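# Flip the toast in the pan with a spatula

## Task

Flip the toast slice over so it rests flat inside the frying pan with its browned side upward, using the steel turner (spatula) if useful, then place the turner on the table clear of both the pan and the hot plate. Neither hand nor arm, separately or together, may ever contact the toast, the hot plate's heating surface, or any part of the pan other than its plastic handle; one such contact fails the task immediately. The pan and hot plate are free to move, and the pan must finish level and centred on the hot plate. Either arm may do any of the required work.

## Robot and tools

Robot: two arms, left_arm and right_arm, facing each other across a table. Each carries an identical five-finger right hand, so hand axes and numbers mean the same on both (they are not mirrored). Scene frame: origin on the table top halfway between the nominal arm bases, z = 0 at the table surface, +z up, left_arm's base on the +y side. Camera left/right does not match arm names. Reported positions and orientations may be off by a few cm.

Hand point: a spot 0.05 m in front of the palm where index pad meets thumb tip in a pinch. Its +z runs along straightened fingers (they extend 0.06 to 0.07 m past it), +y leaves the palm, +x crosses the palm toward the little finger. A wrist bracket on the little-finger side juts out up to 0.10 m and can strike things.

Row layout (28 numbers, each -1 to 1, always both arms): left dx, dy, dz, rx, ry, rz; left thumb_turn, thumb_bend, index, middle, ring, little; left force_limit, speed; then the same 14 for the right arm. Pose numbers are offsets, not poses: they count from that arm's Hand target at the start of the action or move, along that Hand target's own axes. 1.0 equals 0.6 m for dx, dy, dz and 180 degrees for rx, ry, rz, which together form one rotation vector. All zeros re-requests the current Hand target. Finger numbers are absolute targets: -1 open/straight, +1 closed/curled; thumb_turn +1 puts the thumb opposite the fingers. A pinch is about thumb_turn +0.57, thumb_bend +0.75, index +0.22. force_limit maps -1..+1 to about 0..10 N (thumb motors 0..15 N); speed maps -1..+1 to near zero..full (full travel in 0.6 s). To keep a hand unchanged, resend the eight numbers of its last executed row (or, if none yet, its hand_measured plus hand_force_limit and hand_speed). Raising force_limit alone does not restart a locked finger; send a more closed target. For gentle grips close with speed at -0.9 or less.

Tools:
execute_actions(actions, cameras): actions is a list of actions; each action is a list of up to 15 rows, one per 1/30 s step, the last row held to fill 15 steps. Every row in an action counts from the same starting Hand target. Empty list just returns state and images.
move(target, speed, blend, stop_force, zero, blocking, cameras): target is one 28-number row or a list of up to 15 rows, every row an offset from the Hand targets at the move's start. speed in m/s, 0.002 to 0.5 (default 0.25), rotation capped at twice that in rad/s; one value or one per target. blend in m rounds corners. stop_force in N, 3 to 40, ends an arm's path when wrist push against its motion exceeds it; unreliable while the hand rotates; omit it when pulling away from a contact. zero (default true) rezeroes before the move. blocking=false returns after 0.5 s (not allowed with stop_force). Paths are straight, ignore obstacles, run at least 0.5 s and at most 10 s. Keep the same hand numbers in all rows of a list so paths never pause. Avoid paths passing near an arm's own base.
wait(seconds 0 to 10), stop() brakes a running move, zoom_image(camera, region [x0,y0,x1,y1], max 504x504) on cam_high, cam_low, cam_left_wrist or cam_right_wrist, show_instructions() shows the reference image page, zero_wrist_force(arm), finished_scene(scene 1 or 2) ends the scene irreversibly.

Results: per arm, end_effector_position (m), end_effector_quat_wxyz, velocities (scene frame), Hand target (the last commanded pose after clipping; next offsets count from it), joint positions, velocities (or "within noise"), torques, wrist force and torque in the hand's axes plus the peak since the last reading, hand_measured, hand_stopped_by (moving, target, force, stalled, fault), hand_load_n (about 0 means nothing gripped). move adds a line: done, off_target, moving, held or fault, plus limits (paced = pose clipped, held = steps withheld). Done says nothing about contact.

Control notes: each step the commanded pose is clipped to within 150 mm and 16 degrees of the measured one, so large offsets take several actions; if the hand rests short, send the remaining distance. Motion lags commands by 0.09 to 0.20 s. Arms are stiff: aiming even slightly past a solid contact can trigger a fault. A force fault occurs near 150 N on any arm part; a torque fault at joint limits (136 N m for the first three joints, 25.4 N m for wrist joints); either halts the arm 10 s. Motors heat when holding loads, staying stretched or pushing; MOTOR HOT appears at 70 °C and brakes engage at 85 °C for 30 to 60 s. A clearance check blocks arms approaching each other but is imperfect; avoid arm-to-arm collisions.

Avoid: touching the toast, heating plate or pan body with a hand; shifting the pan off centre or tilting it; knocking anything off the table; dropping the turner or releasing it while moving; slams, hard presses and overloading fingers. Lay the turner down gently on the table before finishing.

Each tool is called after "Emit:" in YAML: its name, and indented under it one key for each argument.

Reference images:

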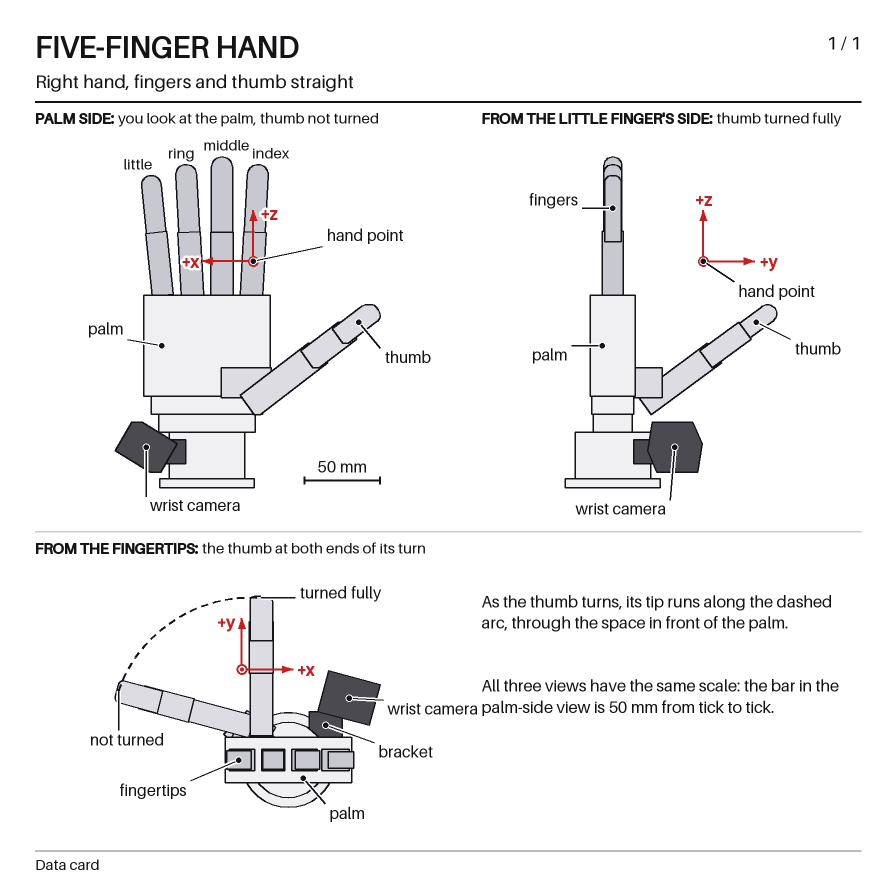

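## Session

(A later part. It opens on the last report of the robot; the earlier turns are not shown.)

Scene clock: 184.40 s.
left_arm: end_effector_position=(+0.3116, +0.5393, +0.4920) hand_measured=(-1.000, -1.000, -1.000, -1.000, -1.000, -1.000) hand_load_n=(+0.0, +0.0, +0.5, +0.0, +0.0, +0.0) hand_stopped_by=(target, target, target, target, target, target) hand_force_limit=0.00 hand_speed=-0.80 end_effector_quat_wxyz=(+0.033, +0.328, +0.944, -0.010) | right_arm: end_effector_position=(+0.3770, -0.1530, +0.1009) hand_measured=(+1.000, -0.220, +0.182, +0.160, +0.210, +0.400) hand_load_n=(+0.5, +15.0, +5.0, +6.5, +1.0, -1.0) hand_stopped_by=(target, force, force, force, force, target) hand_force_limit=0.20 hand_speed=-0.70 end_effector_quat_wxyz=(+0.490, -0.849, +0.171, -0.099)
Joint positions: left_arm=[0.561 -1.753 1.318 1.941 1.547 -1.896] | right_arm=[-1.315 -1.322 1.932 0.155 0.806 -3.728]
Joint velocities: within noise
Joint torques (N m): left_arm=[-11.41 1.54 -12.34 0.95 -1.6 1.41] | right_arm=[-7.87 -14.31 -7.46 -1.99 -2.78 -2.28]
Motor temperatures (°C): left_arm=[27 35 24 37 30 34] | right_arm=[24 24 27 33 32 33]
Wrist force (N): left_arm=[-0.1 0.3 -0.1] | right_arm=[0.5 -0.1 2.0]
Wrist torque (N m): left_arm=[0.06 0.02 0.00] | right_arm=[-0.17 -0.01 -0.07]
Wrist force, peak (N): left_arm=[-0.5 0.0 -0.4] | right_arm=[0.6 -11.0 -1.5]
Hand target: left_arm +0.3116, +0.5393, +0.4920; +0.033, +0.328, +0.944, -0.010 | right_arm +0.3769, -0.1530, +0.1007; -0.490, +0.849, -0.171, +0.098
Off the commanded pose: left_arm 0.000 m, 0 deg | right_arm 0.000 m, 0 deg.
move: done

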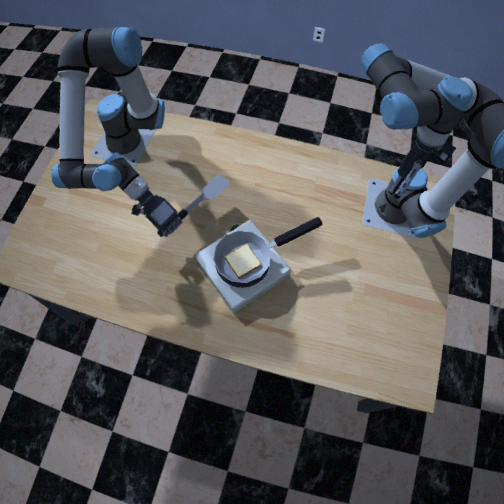

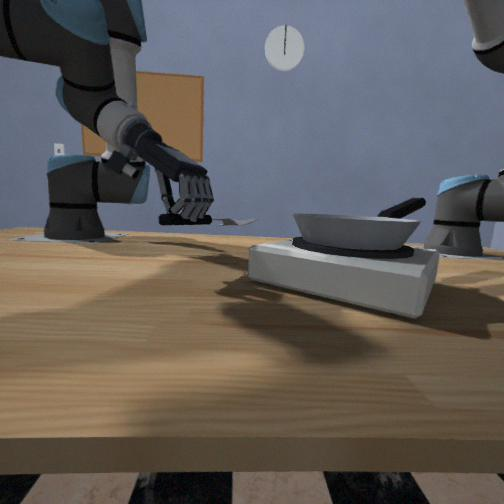

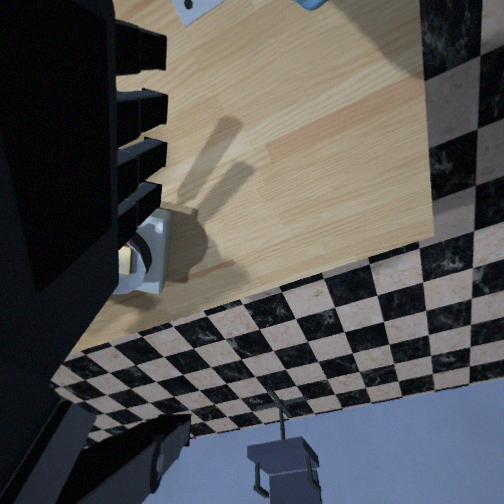

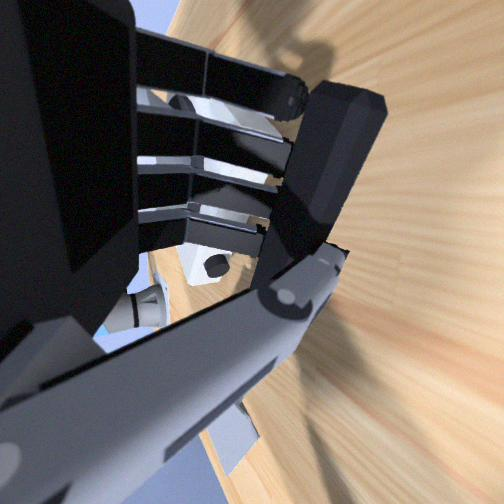

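Emit:
move:
  target: [-0.4692,0.1959,0.3019,0.469,0.2818,-0.4112,-1,-1,-1,-1,-1,-1,0.0,-0.8,0,0,0,0,0,0,1,0.1,0.35,0.3,0.35,0.4,0.2,-0.7]
  speed: 0.3

Emit:
zoom_image:
  camera: "cam_high"
  region: [190, 210, 300, 320]

Scene clock: 215.43 s.
left_arm: end_effector_position=(+0.4251, +0.5061, +0.4316) hand_measured=(-1.000, -1.000, -1.000, -1.000, -1.000, -1.000) hand_load_n=(+0.0, +0.0, +0.0, +0.0, +0.0, +0.0) hand_stopped_by=(target, target, target, target, target, target) hand_force_limit=0.00 hand_speed=-0.80 end_effector_quat_wxyz=(-0.212, +0.090, +0.949, -0.217) | right_arm: end_effector_position=(+0.3769, -0.1530, +0.1007) hand_measured=(+1.000, -0.220, +0.182, +0.160, +0.210, +0.400) hand_load_n=(+0.5, +15.0, +5.0, +6.5, +1.0, -1.0) hand_stopped_by=(target, force, force, force, force, target) hand_force_limit=0.20 hand_speed=-0.70 end_effector_quat_wxyz=(+0.490, -0.849, +0.171, -0.098)
Joint positions: left_arm=[1.18 -1.153 0.917 2.128 2.106 -1.669] | right_arm=[-1.315 -1.322 1.932 0.155 0.806 -3.728]
Joint velocities: within noise
Joint torques (N m): left_arm=[-11.95 -40.97 -11.29 0.51 -0.95 0.67] | right_arm=[-1.39 -13.69 -12.39 3.02 -2.05 -2.09]
Motor temperatures (°C): left_arm=[27 35 24 37 30 34] | right_arm=[24 24 27 33 32 33]
Wrist force (N): left_arm=[-0.2 -0.1 0.1] | right_arm=[0.6 -0.1 2.3]
Wrist torque (N m): left_arm=[-0.07 -0.02 -0.04] | right_arm=[-0.19 -0.03 -0.07]
Wrist force, peak (N): left_arm=[-7.8 1.9 1.1] | right_arm=[0.5 0.0 2.6]
Hand target: left_arm +0.4251, +0.5060, +0.4316; -0.212, +0.090, +0.949, -0.217 (not the last commanded pose) | right_arm +0.3769, -0.1530, +0.1007; -0.490, +0.849, -0.171, +0.098
Off the commanded pose: left_arm 0.222 m, 77 deg | right_arm 0.000 m, 0 deg.
move: held (left_arm; a check stopped the path); limits=held
pose unreachable (left arm): on one or more control steps of this call, first in action 0 (counted from 0), this arm could not follow its commanded pose, so it was not sent that pose on those steps. It may still have moved: this result reports where it is.
cause: moving toward the commanded pose would bring two parts of the arm too close to each other (joints 4 (wrist 1) to 6 (wrist 3) lie between them).

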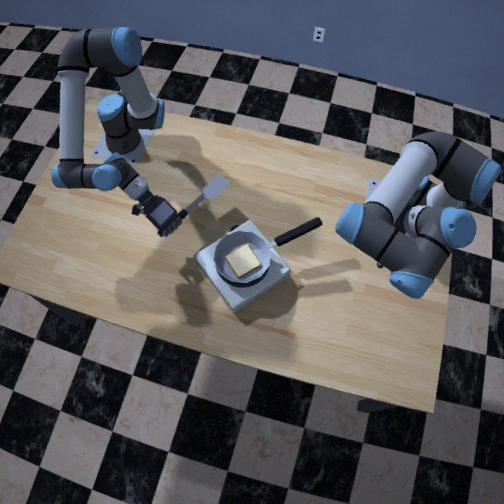

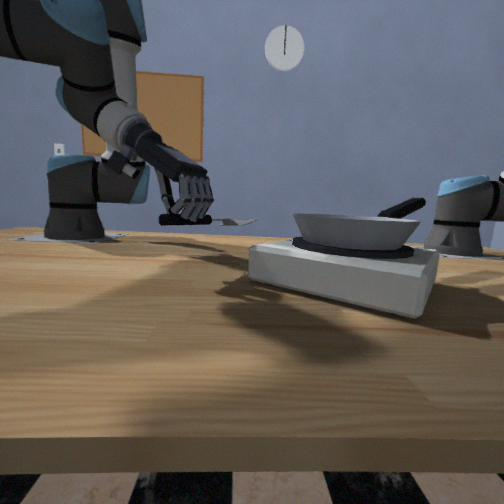

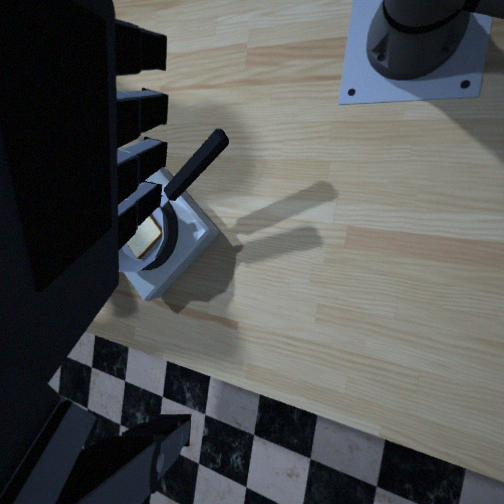

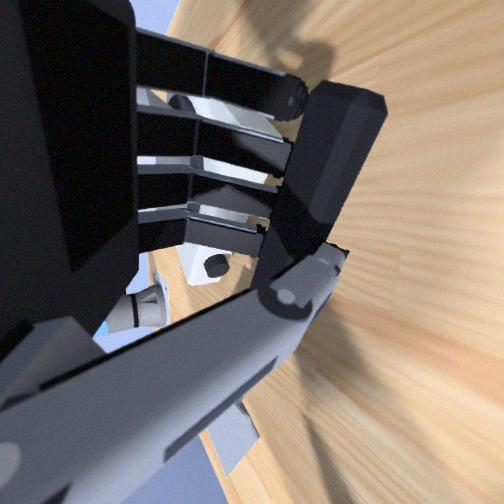

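Scaled by 4.582.

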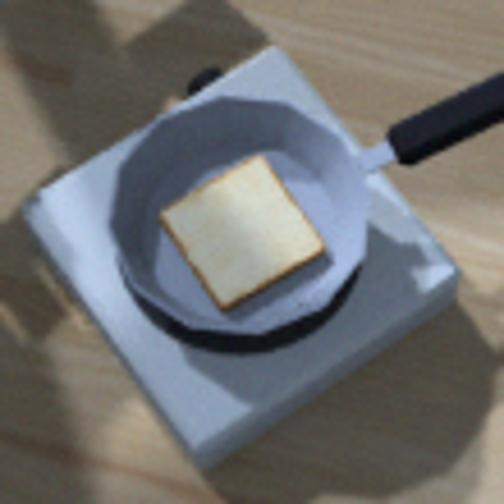

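Emit:
move:
  target: [-0.111,-0.0445,0.2093,0.4255,0.0679,-0.3282,-1,-1,-1,-1,-1,-1,0.0,-0.8,0,0,0,0,0,0,1,0.1,0.35,0.3,0.35,0.4,0.2,-0.7]
  speed: 0.25

Scene clock: 256.97 s.
left_arm: end_effector_position=(+0.4251, +0.5053, +0.4306) hand_measured=(-1.000, -1.000, -1.000, -1.000, -1.000, -1.000) hand_load_n=(+0.0, +0.0, +0.0, +0.0, +0.0, +0.0) hand_stopped_by=(target, target, target, target, target, target) hand_force_limit=0.00 hand_speed=-0.80 end_effector_quat_wxyz=(-0.214, +0.085, +0.948, -0.221) | right_arm: end_effector_position=(+0.3769, -0.1530, +0.1007) hand_measured=(+1.000, -0.220, +0.182, +0.160, +0.210, +0.400) hand_load_n=(+0.5, +15.0, +5.0, +6.5, +1.0, -1.0) hand_stopped_by=(target, force, force, force, force, target) hand_force_limit=0.20 hand_speed=-0.70 end_effector_quat_wxyz=(+0.490, -0.849, +0.171, -0.098)
Joint positions: left_arm=[1.183 -1.151 0.92 2.127 2.115 -1.672] | right_arm=[-1.315 -1.322 1.932 0.155 0.806 -3.728]
Joint velocities: within noise
Joint torques (N m): left_arm=[-7.7 -42.74 -25.26 3.53 -1.15 1.37] | right_arm=[2.64 -14.52 -16.36 2.04 -1.68 -1.58]
Motor temperatures (°C): left_arm=[27 35 24 37 30 34] | right_arm=[24 24 27 33 32 33]
Wrist force (N): left_arm=[-0.1 0.0 0.0] | right_arm=[0.3 0.0 2.4]
Wrist torque (N m): left_arm=[-0.05 -0.01 -0.03] | right_arm=[-0.18 0.02 -0.08]
Wrist force, peak (N): left_arm=[-1.5 0.8 0.4] | right_arm=[0.4 -0.1 2.7]
Hand target: left_arm +0.4251, +0.5053, +0.4307; -0.214, +0.085, +0.948, -0.221 (not the last commanded pose) | right_arm +0.3769, -0.1530, +0.1007; -0.490, +0.849, -0.171, +0.098
Off the commanded pose: left_arm 0.143 m, 97 deg | right_arm 0.000 m, 0 deg.
move: held (left_arm; a check stopped the path); limits=held
pose unreachable (left arm): on one or more control steps of this call, first in action 0 (counted from 0), this arm could not follow its commanded pose, so it was not sent that pose on those steps. It may still have moved: this result reports where it is.
cause: moving toward the commanded pose would bring two parts of the arm too close to each other (joints 4 (wrist 1) to 6 (wrist 3) lie between them).

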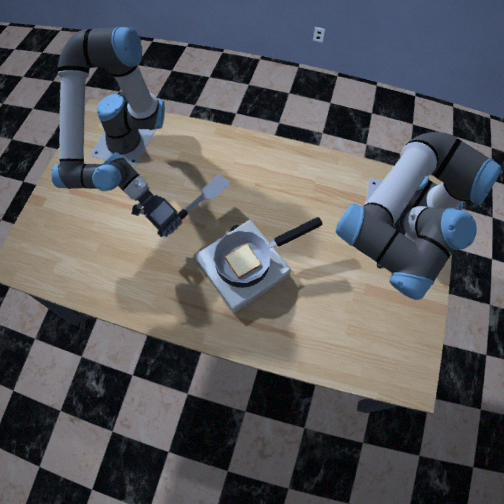

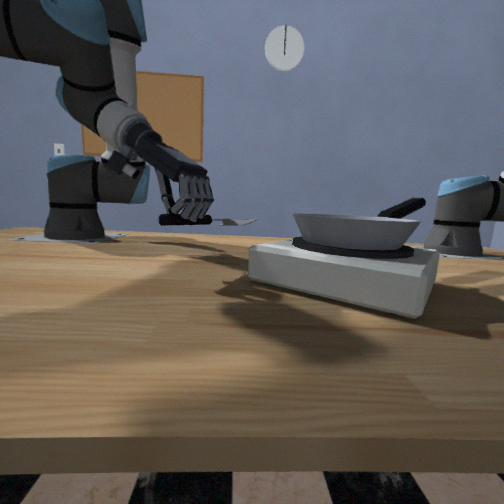

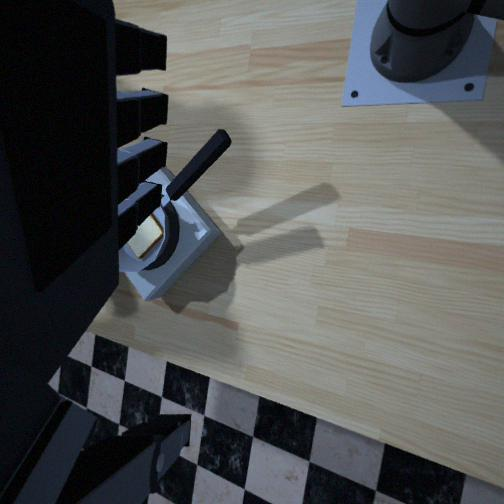

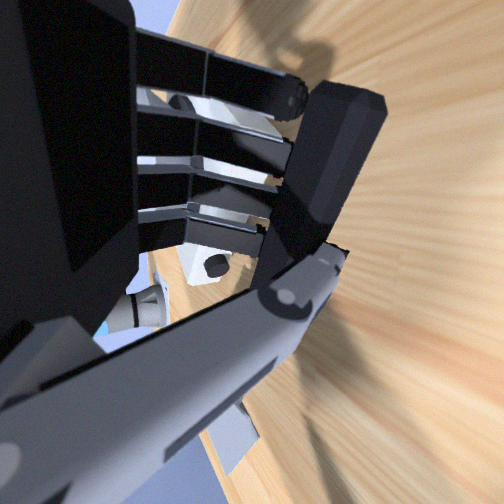

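Emit:
move:
  target: [0,-0.22,0,0.08,0,0,-1,-1,-1,-1,-1,-1,0.0,-0.8,0,0,0,0,0,0,1,0.1,0.35,0.3,0.35,0.4,0.2,-0.7]
  speed: 0.25
  cameras: ["cam_left_wrist"]

Scene clock: 289.77 s.
left_arm: end_effector_position=(+0.4250, +0.5048, +0.4310) hand_measured=(-1.000, -1.000, -1.000, -1.000, -1.000, -1.000) hand_load_n=(+0.0, +0.0, +0.0, +0.0, +0.0, +0.0) hand_stopped_by=(target, target, target, target, target, target) hand_force_limit=0.00 hand_speed=-0.80 end_effector_quat_wxyz=(-0.214, +0.085, +0.948, -0.222) | right_arm: end_effector_position=(+0.3769, -0.1530, +0.1007) hand_measured=(+1.000, -0.220, +0.182, +0.160, +0.210, +0.400) hand_load_n=(+0.5, +15.5, +5.0, +6.5, +1.0, -1.0) hand_stopped_by=(target, force, force, force, force, target) hand_force_limit=0.20 hand_speed=-0.70 end_effector_quat_wxyz=(+0.490, -0.849, +0.171, -0.098)
Joint positions: left_arm=[1.183 -1.151 0.919 2.127 2.116 -1.673] | right_arm=[-1.315 -1.322 1.932 0.155 0.806 -3.728]
Joint velocities: within noise
Joint torques (N m): left_arm=[-5.82 -38.61 -12.71 1.95 -1.07 0.61] | right_arm=[6.27 -14.9 -19.9 1.13 -1.21 -1.15]
Motor temperatures (°C): left_arm=[27 35 24 37 30 34] | right_arm=[24 24 27 33 32 33]
Wrist force (N): left_arm=[-0.1 -0.1 0.5] | right_arm=[0.4 0.0 2.3]
Wrist torque (N m): left_arm=[-0.10 -0.04 -0.04] | right_arm=[-0.18 -0.01 -0.09]
Wrist force, peak (N): left_arm=[0.0 -1.1 0.2] | right_arm=[0.4 -0.1 2.8]
Hand target: left_arm +0.4250, +0.5048, +0.4310; -0.214, +0.085, +0.948, -0.222 (not the last commanded pose) | right_arm +0.3769, -0.1530, +0.1007; -0.490, +0.849, -0.171, +0.098
Off the commanded pose: left_arm 0.131 m, 14 deg | right_arm 0.000 m, 0 deg.
move: held (left_arm; a check stopped the path); limits=held
pose unreachable (left arm): on one or more control steps of this call, first in action 0 (counted from 0), this arm could not follow its commanded pose, so it was not sent that pose on those steps. It may still have moved: this result reports where it is.
cause: moving toward the commanded pose would bring two parts of the arm too close to each other (joints 4 (wrist 1) to 6 (wrist 3) lie between them).
Images, in order (width x height): cam_left_wrist 504x504.

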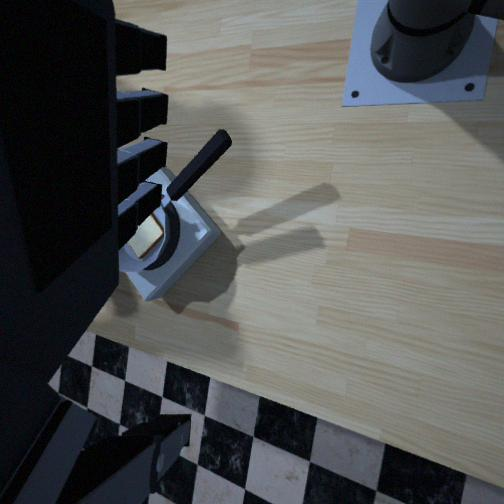

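Emit:
move:
  target: [0,0,0,0.42,-0.2315,-0.6681,-1,-1,-1,-1,-1,-1,0.0,-0.8,0,0,0,0,0,0,1,0.1,0.35,0.3,0.35,0.4,0.2,-0.7]
  speed: 0.3
  cameras: ["cam_left_wrist","cam_high"]

Scene clock: 345.33 s.
left_arm: end_effector_position=(+0.4251, +0.5049, +0.4310) hand_measured=(-1.000, -1.000, -1.000, -1.000, -1.000, -1.000) hand_load_n=(+0.0, +0.0, +0.0, +0.0, +0.0, +0.0) hand_stopped_by=(target, target, target, target, target, target) hand_force_limit=0.00 hand_speed=-0.80 end_effector_quat_wxyz=(-0.213, +0.064, +0.948, -0.230) | right_arm: end_effector_position=(+0.3769, -0.1530, +0.1007) hand_measured=(+1.000, -0.220, +0.182, +0.160, +0.210, +0.400) hand_load_n=(+0.5, +15.0, +5.0, +6.5, +1.0, -1.0) hand_stopped_by=(target, force, force, force, force, target) hand_force_limit=0.20 hand_speed=-0.70 end_effector_quat_wxyz=(+0.490, -0.849, +0.171, -0.098)
Joint positions: left_arm=[1.193 -1.151 0.919 2.115 2.135 -1.708] | right_arm=[-1.315 -1.322 1.932 0.155 0.806 -3.728]
Joint velocities: within noise
Joint torques (N m): left_arm=[-12.25 -42.89 -13.94 4.51 -0.93 1.61] | right_arm=[6.56 -15.75 -24.4 0.07 -0.81 -0.71]
Motor temperatures (°C): left_arm=[27 35 24 37 30 34] | right_arm=[24 24 27 33 32 33]
Wrist force (N): left_arm=[-0.2 -0.4 0.3] | right_arm=[0.3 -0.1 2.5]
Wrist torque (N m): left_arm=[-0.13 -0.02 -0.06] | right_arm=[-0.21 0.01 -0.09]
Wrist force, peak (N): left_arm=[-0.8 0.6 -0.3] | right_arm=[0.3 0.1 2.7]
Hand target: left_arm +0.4251, +0.5048, +0.4310; -0.213, +0.064, +0.948, -0.230 (not the last commanded pose) | right_arm +0.3769, -0.1530, +0.1007; -0.490, +0.849, -0.171, +0.098
Off the commanded pose: left_arm 0.000 m, 145 deg | right_arm 0.000 m, 0 deg.
move: held (left_arm; a check stopped the path); limits=held
pose unreachable (left arm): on one or more control steps of this call, first in action 0 (counted from 0), this arm could not follow its commanded pose, so it was not sent that pose on those steps. It may still have moved: this result reports where it is.
cause: moving toward the commanded pose would bring two parts of the arm too close to each other (joints 4 (wrist 1) to 6 (wrist 3) lie between them).
Images, in order (width x height): cam_high 504x504, cam_left_wrist 504x504.

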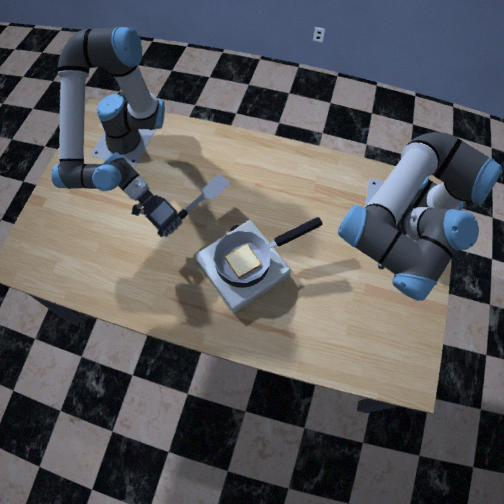

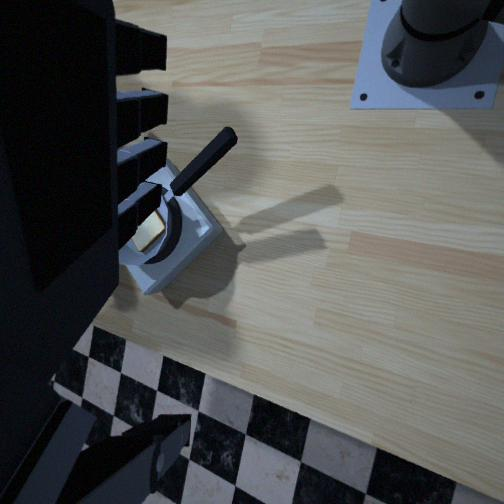

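Emit:
move:
  target: [0,0,0,-0.1695,-0.1265,0,-1,-1,-1,-1,-1,-1,0.0,-0.8,0,0,0,0,0,0,1,0.1,0.35,0.3,0.35,0.4,0.2,-0.7]
  speed: 0.3
  cameras: ["cam_left_wrist"]

Emit:
move:
  target: [0,0,0,0,0,-0.7,-1,-1,-1,-1,-1,-1,0.0,-0.8,0,0,0,0,0,0,1,0.1,0.35,0.3,0.35,0.4,0.2,-0.7]
  speed: 0.4
  cameras: ["cam_left_wrist","cam_high"]

Scene clock: 365.03 s.
left_arm: end_effector_position=(+0.4251, +0.5048, +0.4311) hand_measured=(-1.000, -1.000, -1.000, -1.000, -1.000, -1.000) hand_load_n=(+0.0, +0.0, +0.0, +0.0, +0.0, +0.0) hand_stopped_by=(target, target, target, target, target, target) hand_force_limit=0.00 hand_speed=-0.80 end_effector_quat_wxyz=(+0.000, +0.071, +0.997, +0.018) end_effector_velocity=(+0.001, +0.000, +0.000) end_effector_angular_velocity=(+0.002, -0.004, +0.000) | right_arm: end_effector_position=(+0.3769, -0.1530, +0.1007) hand_measured=(+1.000, -0.220, +0.182, +0.160, +0.210, +0.400) hand_load_n=(+1.0, +15.5, +5.0, +6.5, +1.0, -1.0) hand_stopped_by=(target, force, force, force, force, target) hand_force_limit=0.20 hand_speed=-0.70 end_effector_quat_wxyz=(+0.490, -0.849, +0.171, -0.098)
Joint positions: left_arm=[0.792 -1.361 1.107 1.847 1.543 -2.192] | right_arm=[-1.315 -1.322 1.932 0.155 0.806 -3.728]
Joint velocities: left_arm=[0 0 0.001 -0.002 -0.005 -0.001] | right_arm=[within noise]
Joint torques (N m): left_arm=[-8.69 -18.54 -13.06 3.29 -2.22 -1.7] | right_arm=[5.87 -16.78 -25.64 -1.26 -0.27 -0.1]
Motor temperatures (°C): left_arm=[27 35 24 37 30 34] | right_arm=[24 24 27 33 32 33]
Wrist force (N): left_arm=[-0.2 -0.2 -0.1] | right_arm=[0.5 -0.2 2.4]
Wrist torque (N m): left_arm=[-0.01 0.02 -0.01] | right_arm=[-0.23 -0.03 -0.08]
Wrist force, peak (N): left_arm=[-0.9 0.0 0.0] | right_arm=[0.6 -0.2 2.6]
Hand target: left_arm +0.4251, +0.5048, +0.4310; +0.000, +0.071, +0.997, +0.018 | right_arm +0.3769, -0.1530, +0.1007; -0.490, +0.849, -0.171, +0.098
Off the commanded pose: left_arm 0.000 m, 0 deg | right_arm 0.000 m, 0 deg.
move: done
Images, in order (width x height): cam_left_wrist 504x504.

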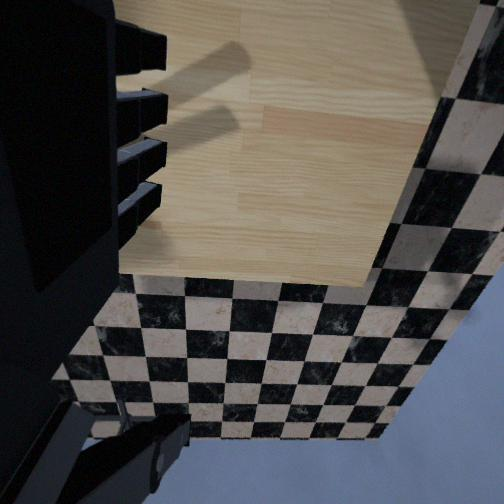

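Scene clock: 368.33 s.
left_arm: end_effector_position=(+0.4251, +0.5049, +0.4310) hand_measured=(-1.000, -1.000, -1.000, -1.000, -1.000, -1.000) hand_load_n=(+0.0, +0.0, +0.0, +0.0, +0.0, +0.0) hand_stopped_by=(target, target, target, target, target, target) hand_force_limit=0.00 hand_speed=-0.80 end_effector_quat_wxyz=(-0.016, +0.856, -0.516, -0.008) end_effector_velocity=(+0.000, -0.001, +0.000) end_effector_angular_velocity=(+0.000, -0.001, +0.003) | right_arm: end_effector_position=(+0.3769, -0.1530, +0.1007) hand_measured=(+1.000, -0.220, +0.182, +0.160, +0.210, +0.400) hand_load_n=(+1.0, +15.0, +5.0, +6.5, +1.0, -1.0) hand_stopped_by=(target, force, force, force, force, target) hand_force_limit=0.20 hand_speed=-0.70 end_effector_quat_wxyz=(+0.490, -0.849, +0.171, -0.098)
Joint positions: left_arm=[1.055 -1.109 0.753 1.942 1.537 -4.128] | right_arm=[-1.315 -1.322 1.932 0.155 0.806 -3.728]
Joint velocities: left_arm=[-0.002 0.001 -0.001 0 0 -0.005] | right_arm=[within noise]
Joint torques (N m): left_arm=[-11.96 -27.69 -25.2 2.45 -0.35 -1.56] | right_arm=[5.83 -17.39 -26.28 -1.33 0.09 0.38]
Motor temperatures (°C): left_arm=[27 35 24 37 30 34] | right_arm=[24 24 27 33 32 33]
Wrist force (N): left_arm=[0.0 -0.1 -0.4] | right_arm=[0.5 0.2 2.7]
Wrist torque (N m): left_arm=[0.03 0.01 0.00] | right_arm=[-0.17 -0.03 -0.07]
Wrist force, peak (N): left_arm=[-0.7 -0.4 0.3] | right_arm=[0.5 -0.1 2.7]
Hand target: left_arm +0.4251, +0.5048, +0.4310; -0.016, +0.856, -0.516, -0.008 | right_arm +0.3769, -0.1530, +0.1007; -0.490, +0.849, -0.171, +0.098
Off the commanded pose: left_arm 0.000 m, 0 deg | right_arm 0.000 m, 0 deg.
move: done
Images, in order (width x height): cam_high 504x504, cam_left_wrist 504x504.

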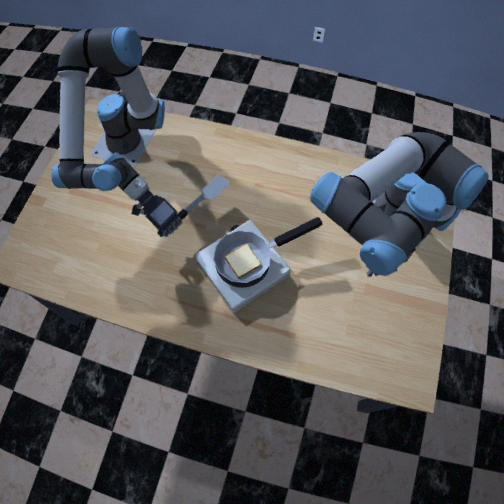

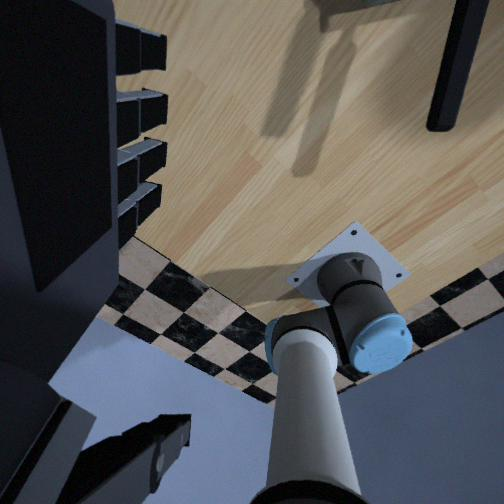

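Emit:
move:
  target: [0.0872,0.1216,0.1118,0.0045,0.4592,0.1237,-1,-1,-1,-1,-1,-1,0.0,-0.8,0,0,0,0,0,0,1,0.1,0.35,0.3,0.35,0.4,0.2,-0.7]
  speed: 0.25
  cameras: ["cam_left_wrist","cam_high"]

Scene clock: 392.47 s.
left_arm: end_effector_position=(+0.3852, +0.4270, +0.3610) hand_measured=(-1.000, -1.000, -1.000, -1.000, -1.000, -1.000) hand_load_n=(+0.0, +0.0, +0.0, +0.0, +0.0, +0.0) hand_stopped_by=(target, target, target, target, target, target) hand_force_limit=0.00 hand_speed=-0.80 end_effector_quat_wxyz=(+0.322, +0.542, -0.541, +0.556) end_effector_velocity=(+0.000, -0.001, +0.000) end_effector_angular_velocity=(-0.002, -0.003, -0.003) | right_arm: end_effector_position=(+0.3769, -0.1530, +0.1007) hand_measured=(+1.000, -0.220, +0.182, +0.160, +0.210, +0.400) hand_load_n=(+1.0, +15.0, +5.5, +6.5, +1.0, -1.0) hand_stopped_by=(target, force, force, force, force, target) hand_force_limit=0.20 hand_speed=-0.70 end_effector_quat_wxyz=(+0.490, -0.849, +0.171, -0.098)
Joint positions: left_arm=[1.372 -1.631 1.747 0.271 2.666 -4.105] | right_arm=[-1.315 -1.322 1.932 0.155 0.806 -3.728]
Joint velocities: left_arm=[-0.002 0 0 -0.005 0.002 -0.003] | right_arm=[within noise]
Joint torques (N m): left_arm=[-15 -5.25 -15.41 -1.5 2.4 -1.54] | right_arm=[5.72 -18.15 -25.51 -1.26 0.27 1.26]
Motor temperatures (°C): left_arm=[27 35 24 37 30 34] | right_arm=[24 24 27 33 32 33]
Wrist force (N): left_arm=[0.1 -0.3 0.4] | right_arm=[0.4 0.1 2.4]
Wrist torque (N m): left_arm=[-0.09 -0.23 0.05] | right_arm=[-0.17 -0.02 -0.08]
Wrist force, peak (N): left_arm=[-1.1 0.1 0.3] | right_arm=[0.6 0.0 2.6]
Hand target: left_arm +0.3852, +0.4270, +0.3609; +0.323, +0.542, -0.541, +0.556 | right_arm +0.3769, -0.1530, +0.1007; -0.490, +0.849, -0.171, +0.098
Off the commanded pose: left_arm 0.000 m, 0 deg | right_arm 0.000 m, 0 deg.
move: done
Images, in order (width x height): cam_high 504x504, cam_left_wrist 504x504.

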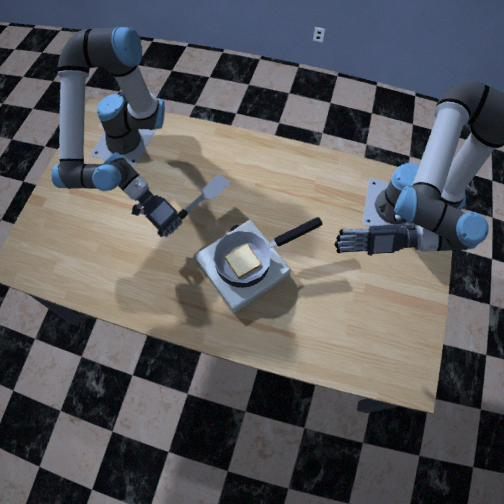

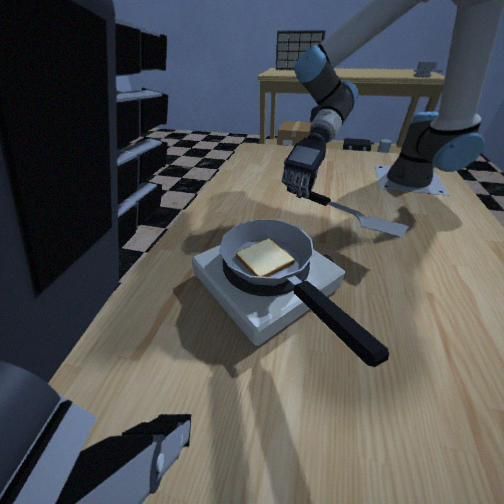

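Emit:
zoom_image:
  camera: "cam_high"
  region: [130, 160, 250, 280]

Emit:
zoom_image:
  camera: "cam_left_wrist"
  region: [180, 200, 420, 380]

Scaled by 4.200.

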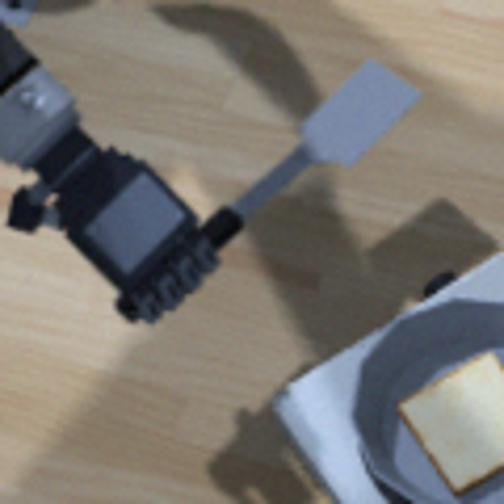

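Scaled by 2.100.

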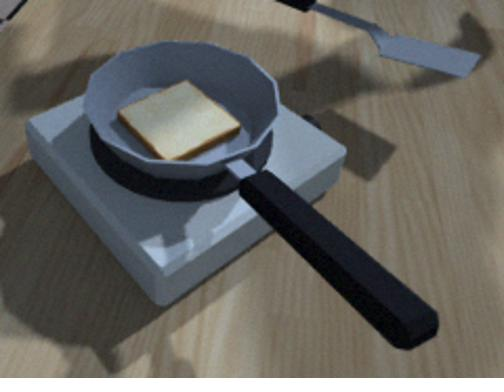

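Emit:
move:
  target: [0,0,0,0,0,0,-1,-1,-1,-1,-1,-1,0.0,-0.8,-0.2083,-0.1775,-0.1258,-0.0787,0.2331,-0.2396,1,0.1,0.35,0.3,0.35,0.4,0.2,-0.7]
  speed: 0.15

Emit:
zoom_image:
  camera: "cam_left_wrist"
  region: [250, 100, 450, 300]

Emit:
zoom_image:
  camera: "cam_high"
  region: [150, 120, 300, 270]

Scene clock: 508.83 s.
left_arm: end_effector_position=(+0.3852, +0.4270, +0.3609) hand_measured=(-1.000, -1.000, -1.000, -1.000, -1.000, -1.000) hand_load_n=(+0.0, +0.0, +0.0, +0.0, +0.0, +0.0) hand_stopped_by=(target, target, target, target, target, target) hand_force_limit=0.00 hand_speed=-0.80 end_effector_quat_wxyz=(+0.323, +0.542, -0.541, +0.556) | right_arm: end_effector_position=(+0.2570, -0.1159, +0.2307) hand_measured=(+1.000, -0.220, +0.182, +0.160, +0.210, +0.400) hand_load_n=(+1.0, +15.0, +5.0, +6.5, +1.0, -0.5) hand_stopped_by=(target, force, force, force, force, target) hand_force_limit=0.20 hand_speed=-0.70 end_effector_quat_wxyz=(-0.226, +0.813, -0.025, +0.536)
Joint positions: left_arm=[1.372 -1.631 1.747 0.27 2.666 -4.106] | right_arm=[-0.377 -1.45 1.798 0.116 2.333 -3.951]
Joint velocities: within noise
Joint torques (N m): left_arm=[-12.88 -5.45 -28.41 1.64 2.01 1.52] | right_arm=[6.2 -39.17 -9.62 2.48 2.91 1.48]
Motor temperatures (°C): left_arm=[27 35 24 37 30 34] | right_arm=[24 24 27 33 32 32]
Wrist force (N): left_arm=[-0.2 -0.4 0.2] | right_arm=[0.3 0.3 1.6]
Wrist torque (N m): left_arm=[-0.10 -0.18 0.03] | right_arm=[0.02 -0.07 0.08]
Wrist force, peak (N): left_arm=[-0.7 -0.2 0.4] | right_arm=[1.3 0.4 2.6]
Hand target: left_arm +0.3852, +0.4270, +0.3609; +0.323, +0.542, -0.541, +0.556 | right_arm +0.2570, -0.1160, +0.2307; -0.226, +0.813, -0.025, +0.536
Off the commanded pose: left_arm 0.000 m, 0 deg | right_arm 0.000 m, 0 deg.
move: done

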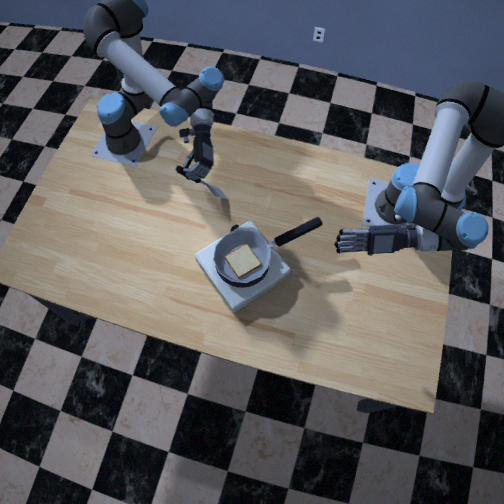

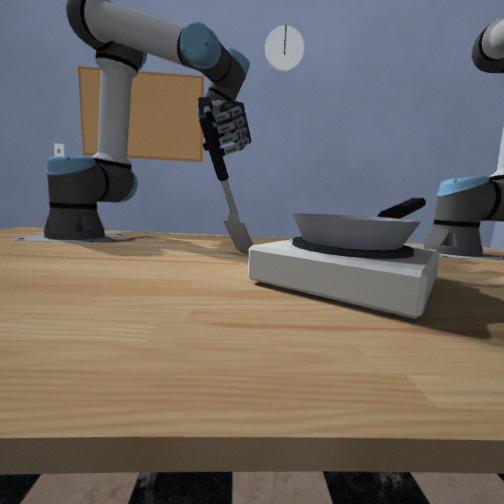

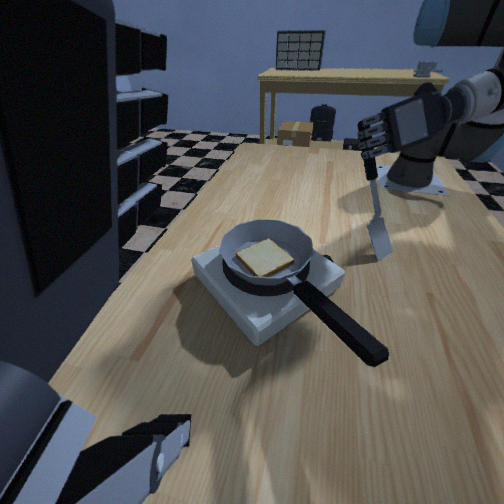

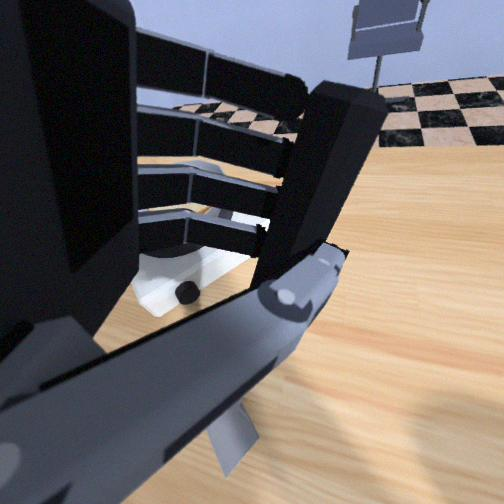

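Scaled by 2.520.

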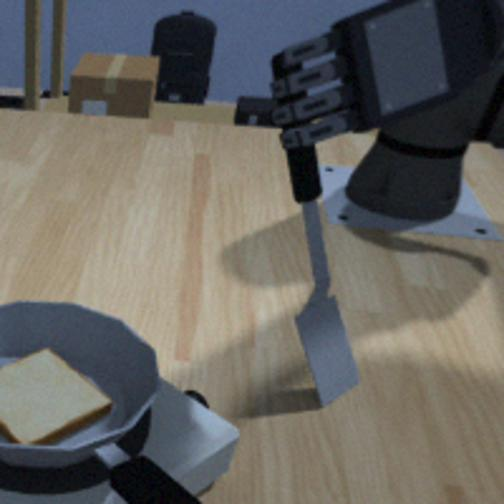

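Scaled by 3.360.

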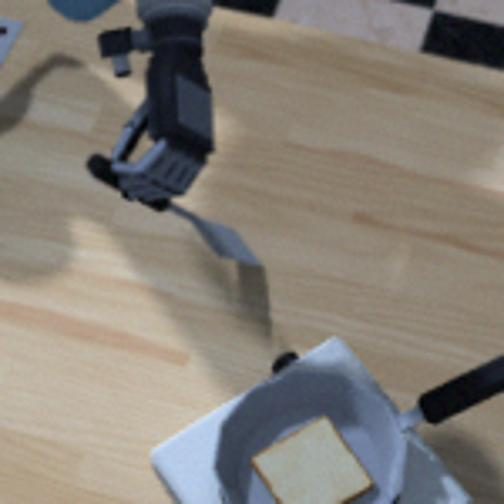

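Emit:
move:
  target: [0,0,0,0,0,0,-1,-1,-1,-1,-1,-1,0.0,-0.8,-0.0645,0.0295,0.0243,0,0,0,1,0.1,0.35,0.3,0.35,0.4,0.2,-0.7]
  speed: 0.015
  stop_force: 3
  cameras: ["cam_left_wrist","cam_high"]

Emit:
zoom_image:
  camera: "cam_left_wrist"
  region: [300, 150, 440, 290]

Emit:
zoom_image:
  camera: "cam_high"
  region: [180, 160, 270, 250]

Scene clock: 523.83 s.
left_arm: end_effector_position=(+0.3852, +0.4270, +0.3609) hand_measured=(-1.000, -1.000, -1.000, -1.000, -1.000, -1.000) hand_load_n=(+0.0, +0.0, +0.0, +0.0, +0.0, +0.0) hand_stopped_by=(target, target, target, target, target, target) hand_force_limit=0.00 hand_speed=-0.80 end_effector_quat_wxyz=(+0.323, +0.542, -0.541, +0.556) | right_arm: end_effector_position=(+0.2570, -0.1160, +0.2281) hand_measured=(+1.000, -0.220, +0.182, +0.160, +0.210, +0.400) hand_load_n=(+0.5, +15.0, +4.0, +7.0, +2.0, +0.0) hand_stopped_by=(target, force, force, force, force, target) hand_force_limit=0.20 hand_speed=-0.70 end_effector_quat_wxyz=(-0.226, +0.813, -0.025, +0.536)
Joint positions: left_arm=[1.372 -1.631 1.747 0.27 2.666 -4.106] | right_arm=[-0.377 -1.449 1.803 0.109 2.333 -3.951]
Joint velocities: within noise
Joint torques (N m): left_arm=[-12.2 -6.88 -25.91 1.56 1.89 1.8] | right_arm=[8.14 -38.64 -30.18 -0.47 1.82 -1.52]
Motor temperatures (°C): left_arm=[26 35 24 37 30 34] | right_arm=[24 24 27 33 32 32]
Wrist force (N): left_arm=[-0.2 0.3 0.4] | right_arm=[0.5 0.1 1.7]
Wrist torque (N m): left_arm=[0.01 -0.18 0.06] | right_arm=[0.00 -0.12 0.15]
Wrist force, peak (N): left_arm=[-0.4 -0.5 0.4] | right_arm=[3.7 -0.4 1.4]
Hand target: left_arm +0.3852, +0.4270, +0.3609; +0.323, +0.542, -0.541, +0.556 | right_arm +0.2570, -0.1160, +0.2281; -0.226, +0.813, -0.025, +0.536 (not the last commanded pose)
Off the commanded pose: left_arm 0.000 m, 0 deg | right_arm 0.042 m, 0 deg.
move: contact (right_arm)
Images, in order (width x height): cam_high 504x504, cam_left_wrist 504x504.

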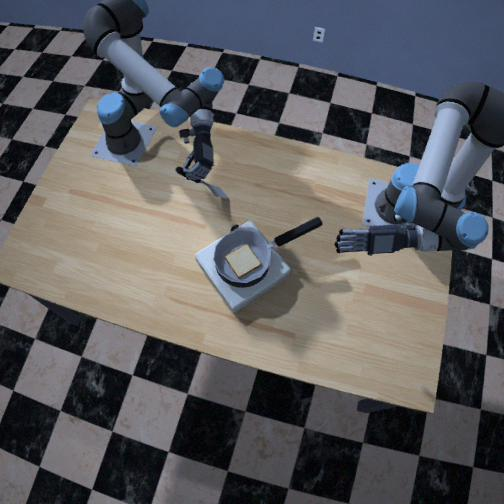

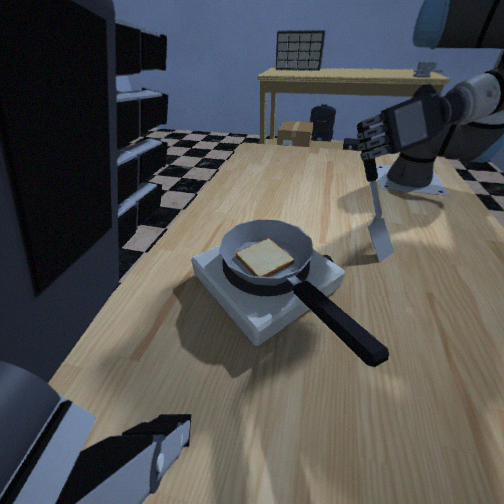

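Scaled by 3.600.

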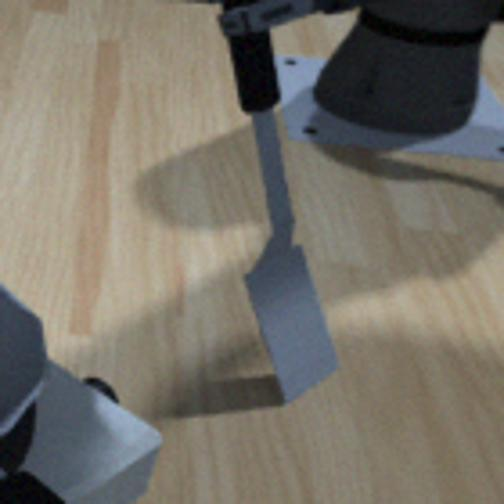

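Scaled by 5.600.

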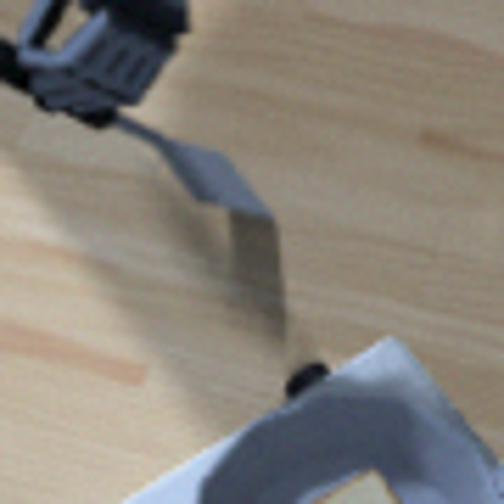

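Emit:
move:
  target:
    - [0,0,0,0,0,0,-1,-1,-1,-1,-1,-1,0.0,-0.8,0.1721,-0.0787,-0.0649,0,0,0,1,0.1,0.35,0.3,0.35,0.4,0.2,-0.7]
    - [0,0,0,0,0,0,-1,-1,-1,-1,-1,-1,0.0,-0.8,0.3131,-0.2768,0.3805,0,0,0,1,0.1,0.35,0.3,0.35,0.4,0.2,-0.7]
  speed: 0.15
  blend: 0.03

Emit:
zoom_image:
  camera: "cam_left_wrist"
  region: [190, 180, 370, 360]

Emit:
zoom_image:
  camera: "cam_high"
  region: [190, 205, 300, 315]

Scene clock: 579.27 s.
left_arm: end_effector_position=(+0.3852, +0.4270, +0.3609) hand_measured=(-1.000, -1.000, -1.000, -1.000, -1.000, -1.000) hand_load_n=(+0.0, +0.0, +0.0, +0.0, +0.0, +0.0) hand_stopped_by=(target, target, target, target, target, target) hand_force_limit=0.00 hand_speed=-0.80 end_effector_quat_wxyz=(+0.323, +0.542, -0.541, +0.556) | right_arm: end_effector_position=(+0.5046, +0.0576, +0.3815) hand_measured=(+1.000, -0.220, +0.182, +0.160, +0.210, +0.400) hand_load_n=(+1.0, +15.0, +5.5, +6.5, +1.0, +0.0) hand_stopped_by=(target, force, force, force, force, target) hand_force_limit=0.20 hand_speed=-0.70 end_effector_quat_wxyz=(-0.226, +0.813, -0.025, +0.536)
Joint positions: left_arm=[1.372 -1.631 1.747 0.27 2.666 -4.106] | right_arm=[-0.639 -0.851 0.532 0.701 2.093 -4.085]
Joint velocities: within noise
Joint torques (N m): left_arm=[-12.77 -6.6 -24.08 1.64 2.09 1.41] | right_arm=[5.23 -49.8 -33.03 -1.56 -1.14 -1.31]
Motor temperatures (°C): left_arm=[26 35 24 37 30 34] | right_arm=[24 24 27 33 31 32]
Wrist force (N): left_arm=[-0.4 -0.3 0.2] | right_arm=[0.5 0.2 1.9]
Wrist torque (N m): left_arm=[-0.08 -0.16 0.03] | right_arm=[-0.06 -0.09 0.09]
Wrist force, peak (N): left_arm=[-0.3 -0.4 0.8] | right_arm=[1.0 0.0 3.3]
Hand target: left_arm +0.3852, +0.4270, +0.3609; +0.323, +0.542, -0.541, +0.556 | right_arm +0.5046, +0.0576, +0.3815; -0.226, +0.813, -0.025, +0.536
Off the commanded pose: left_arm 0.000 m, 0 deg | right_arm 0.000 m, 0 deg.
move: done

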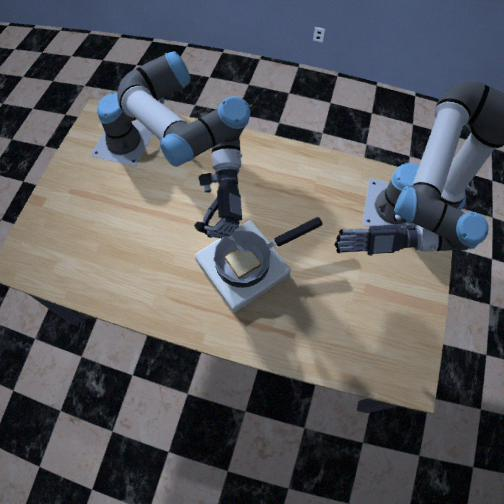

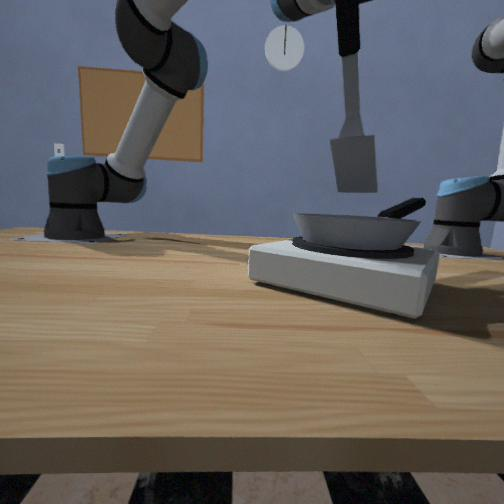

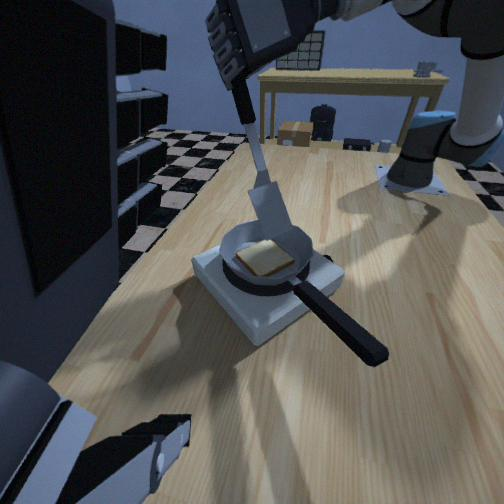

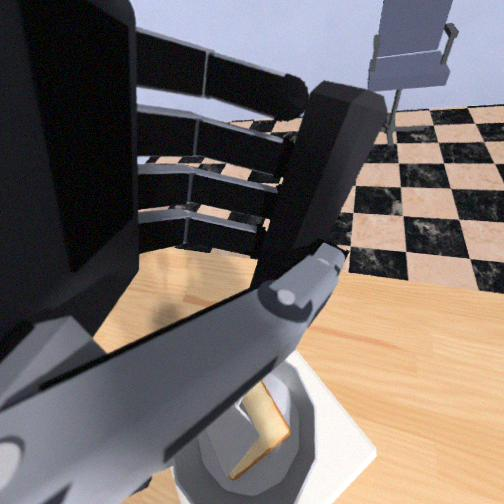

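Scaled by 2.800.

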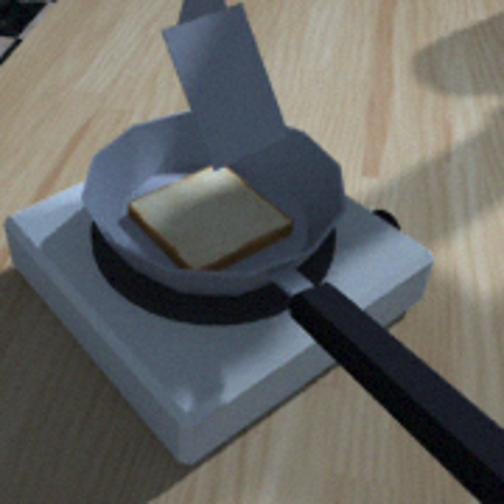

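Scaled by 4.582.

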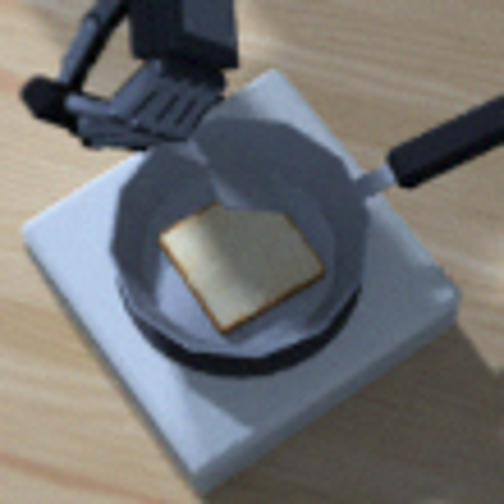

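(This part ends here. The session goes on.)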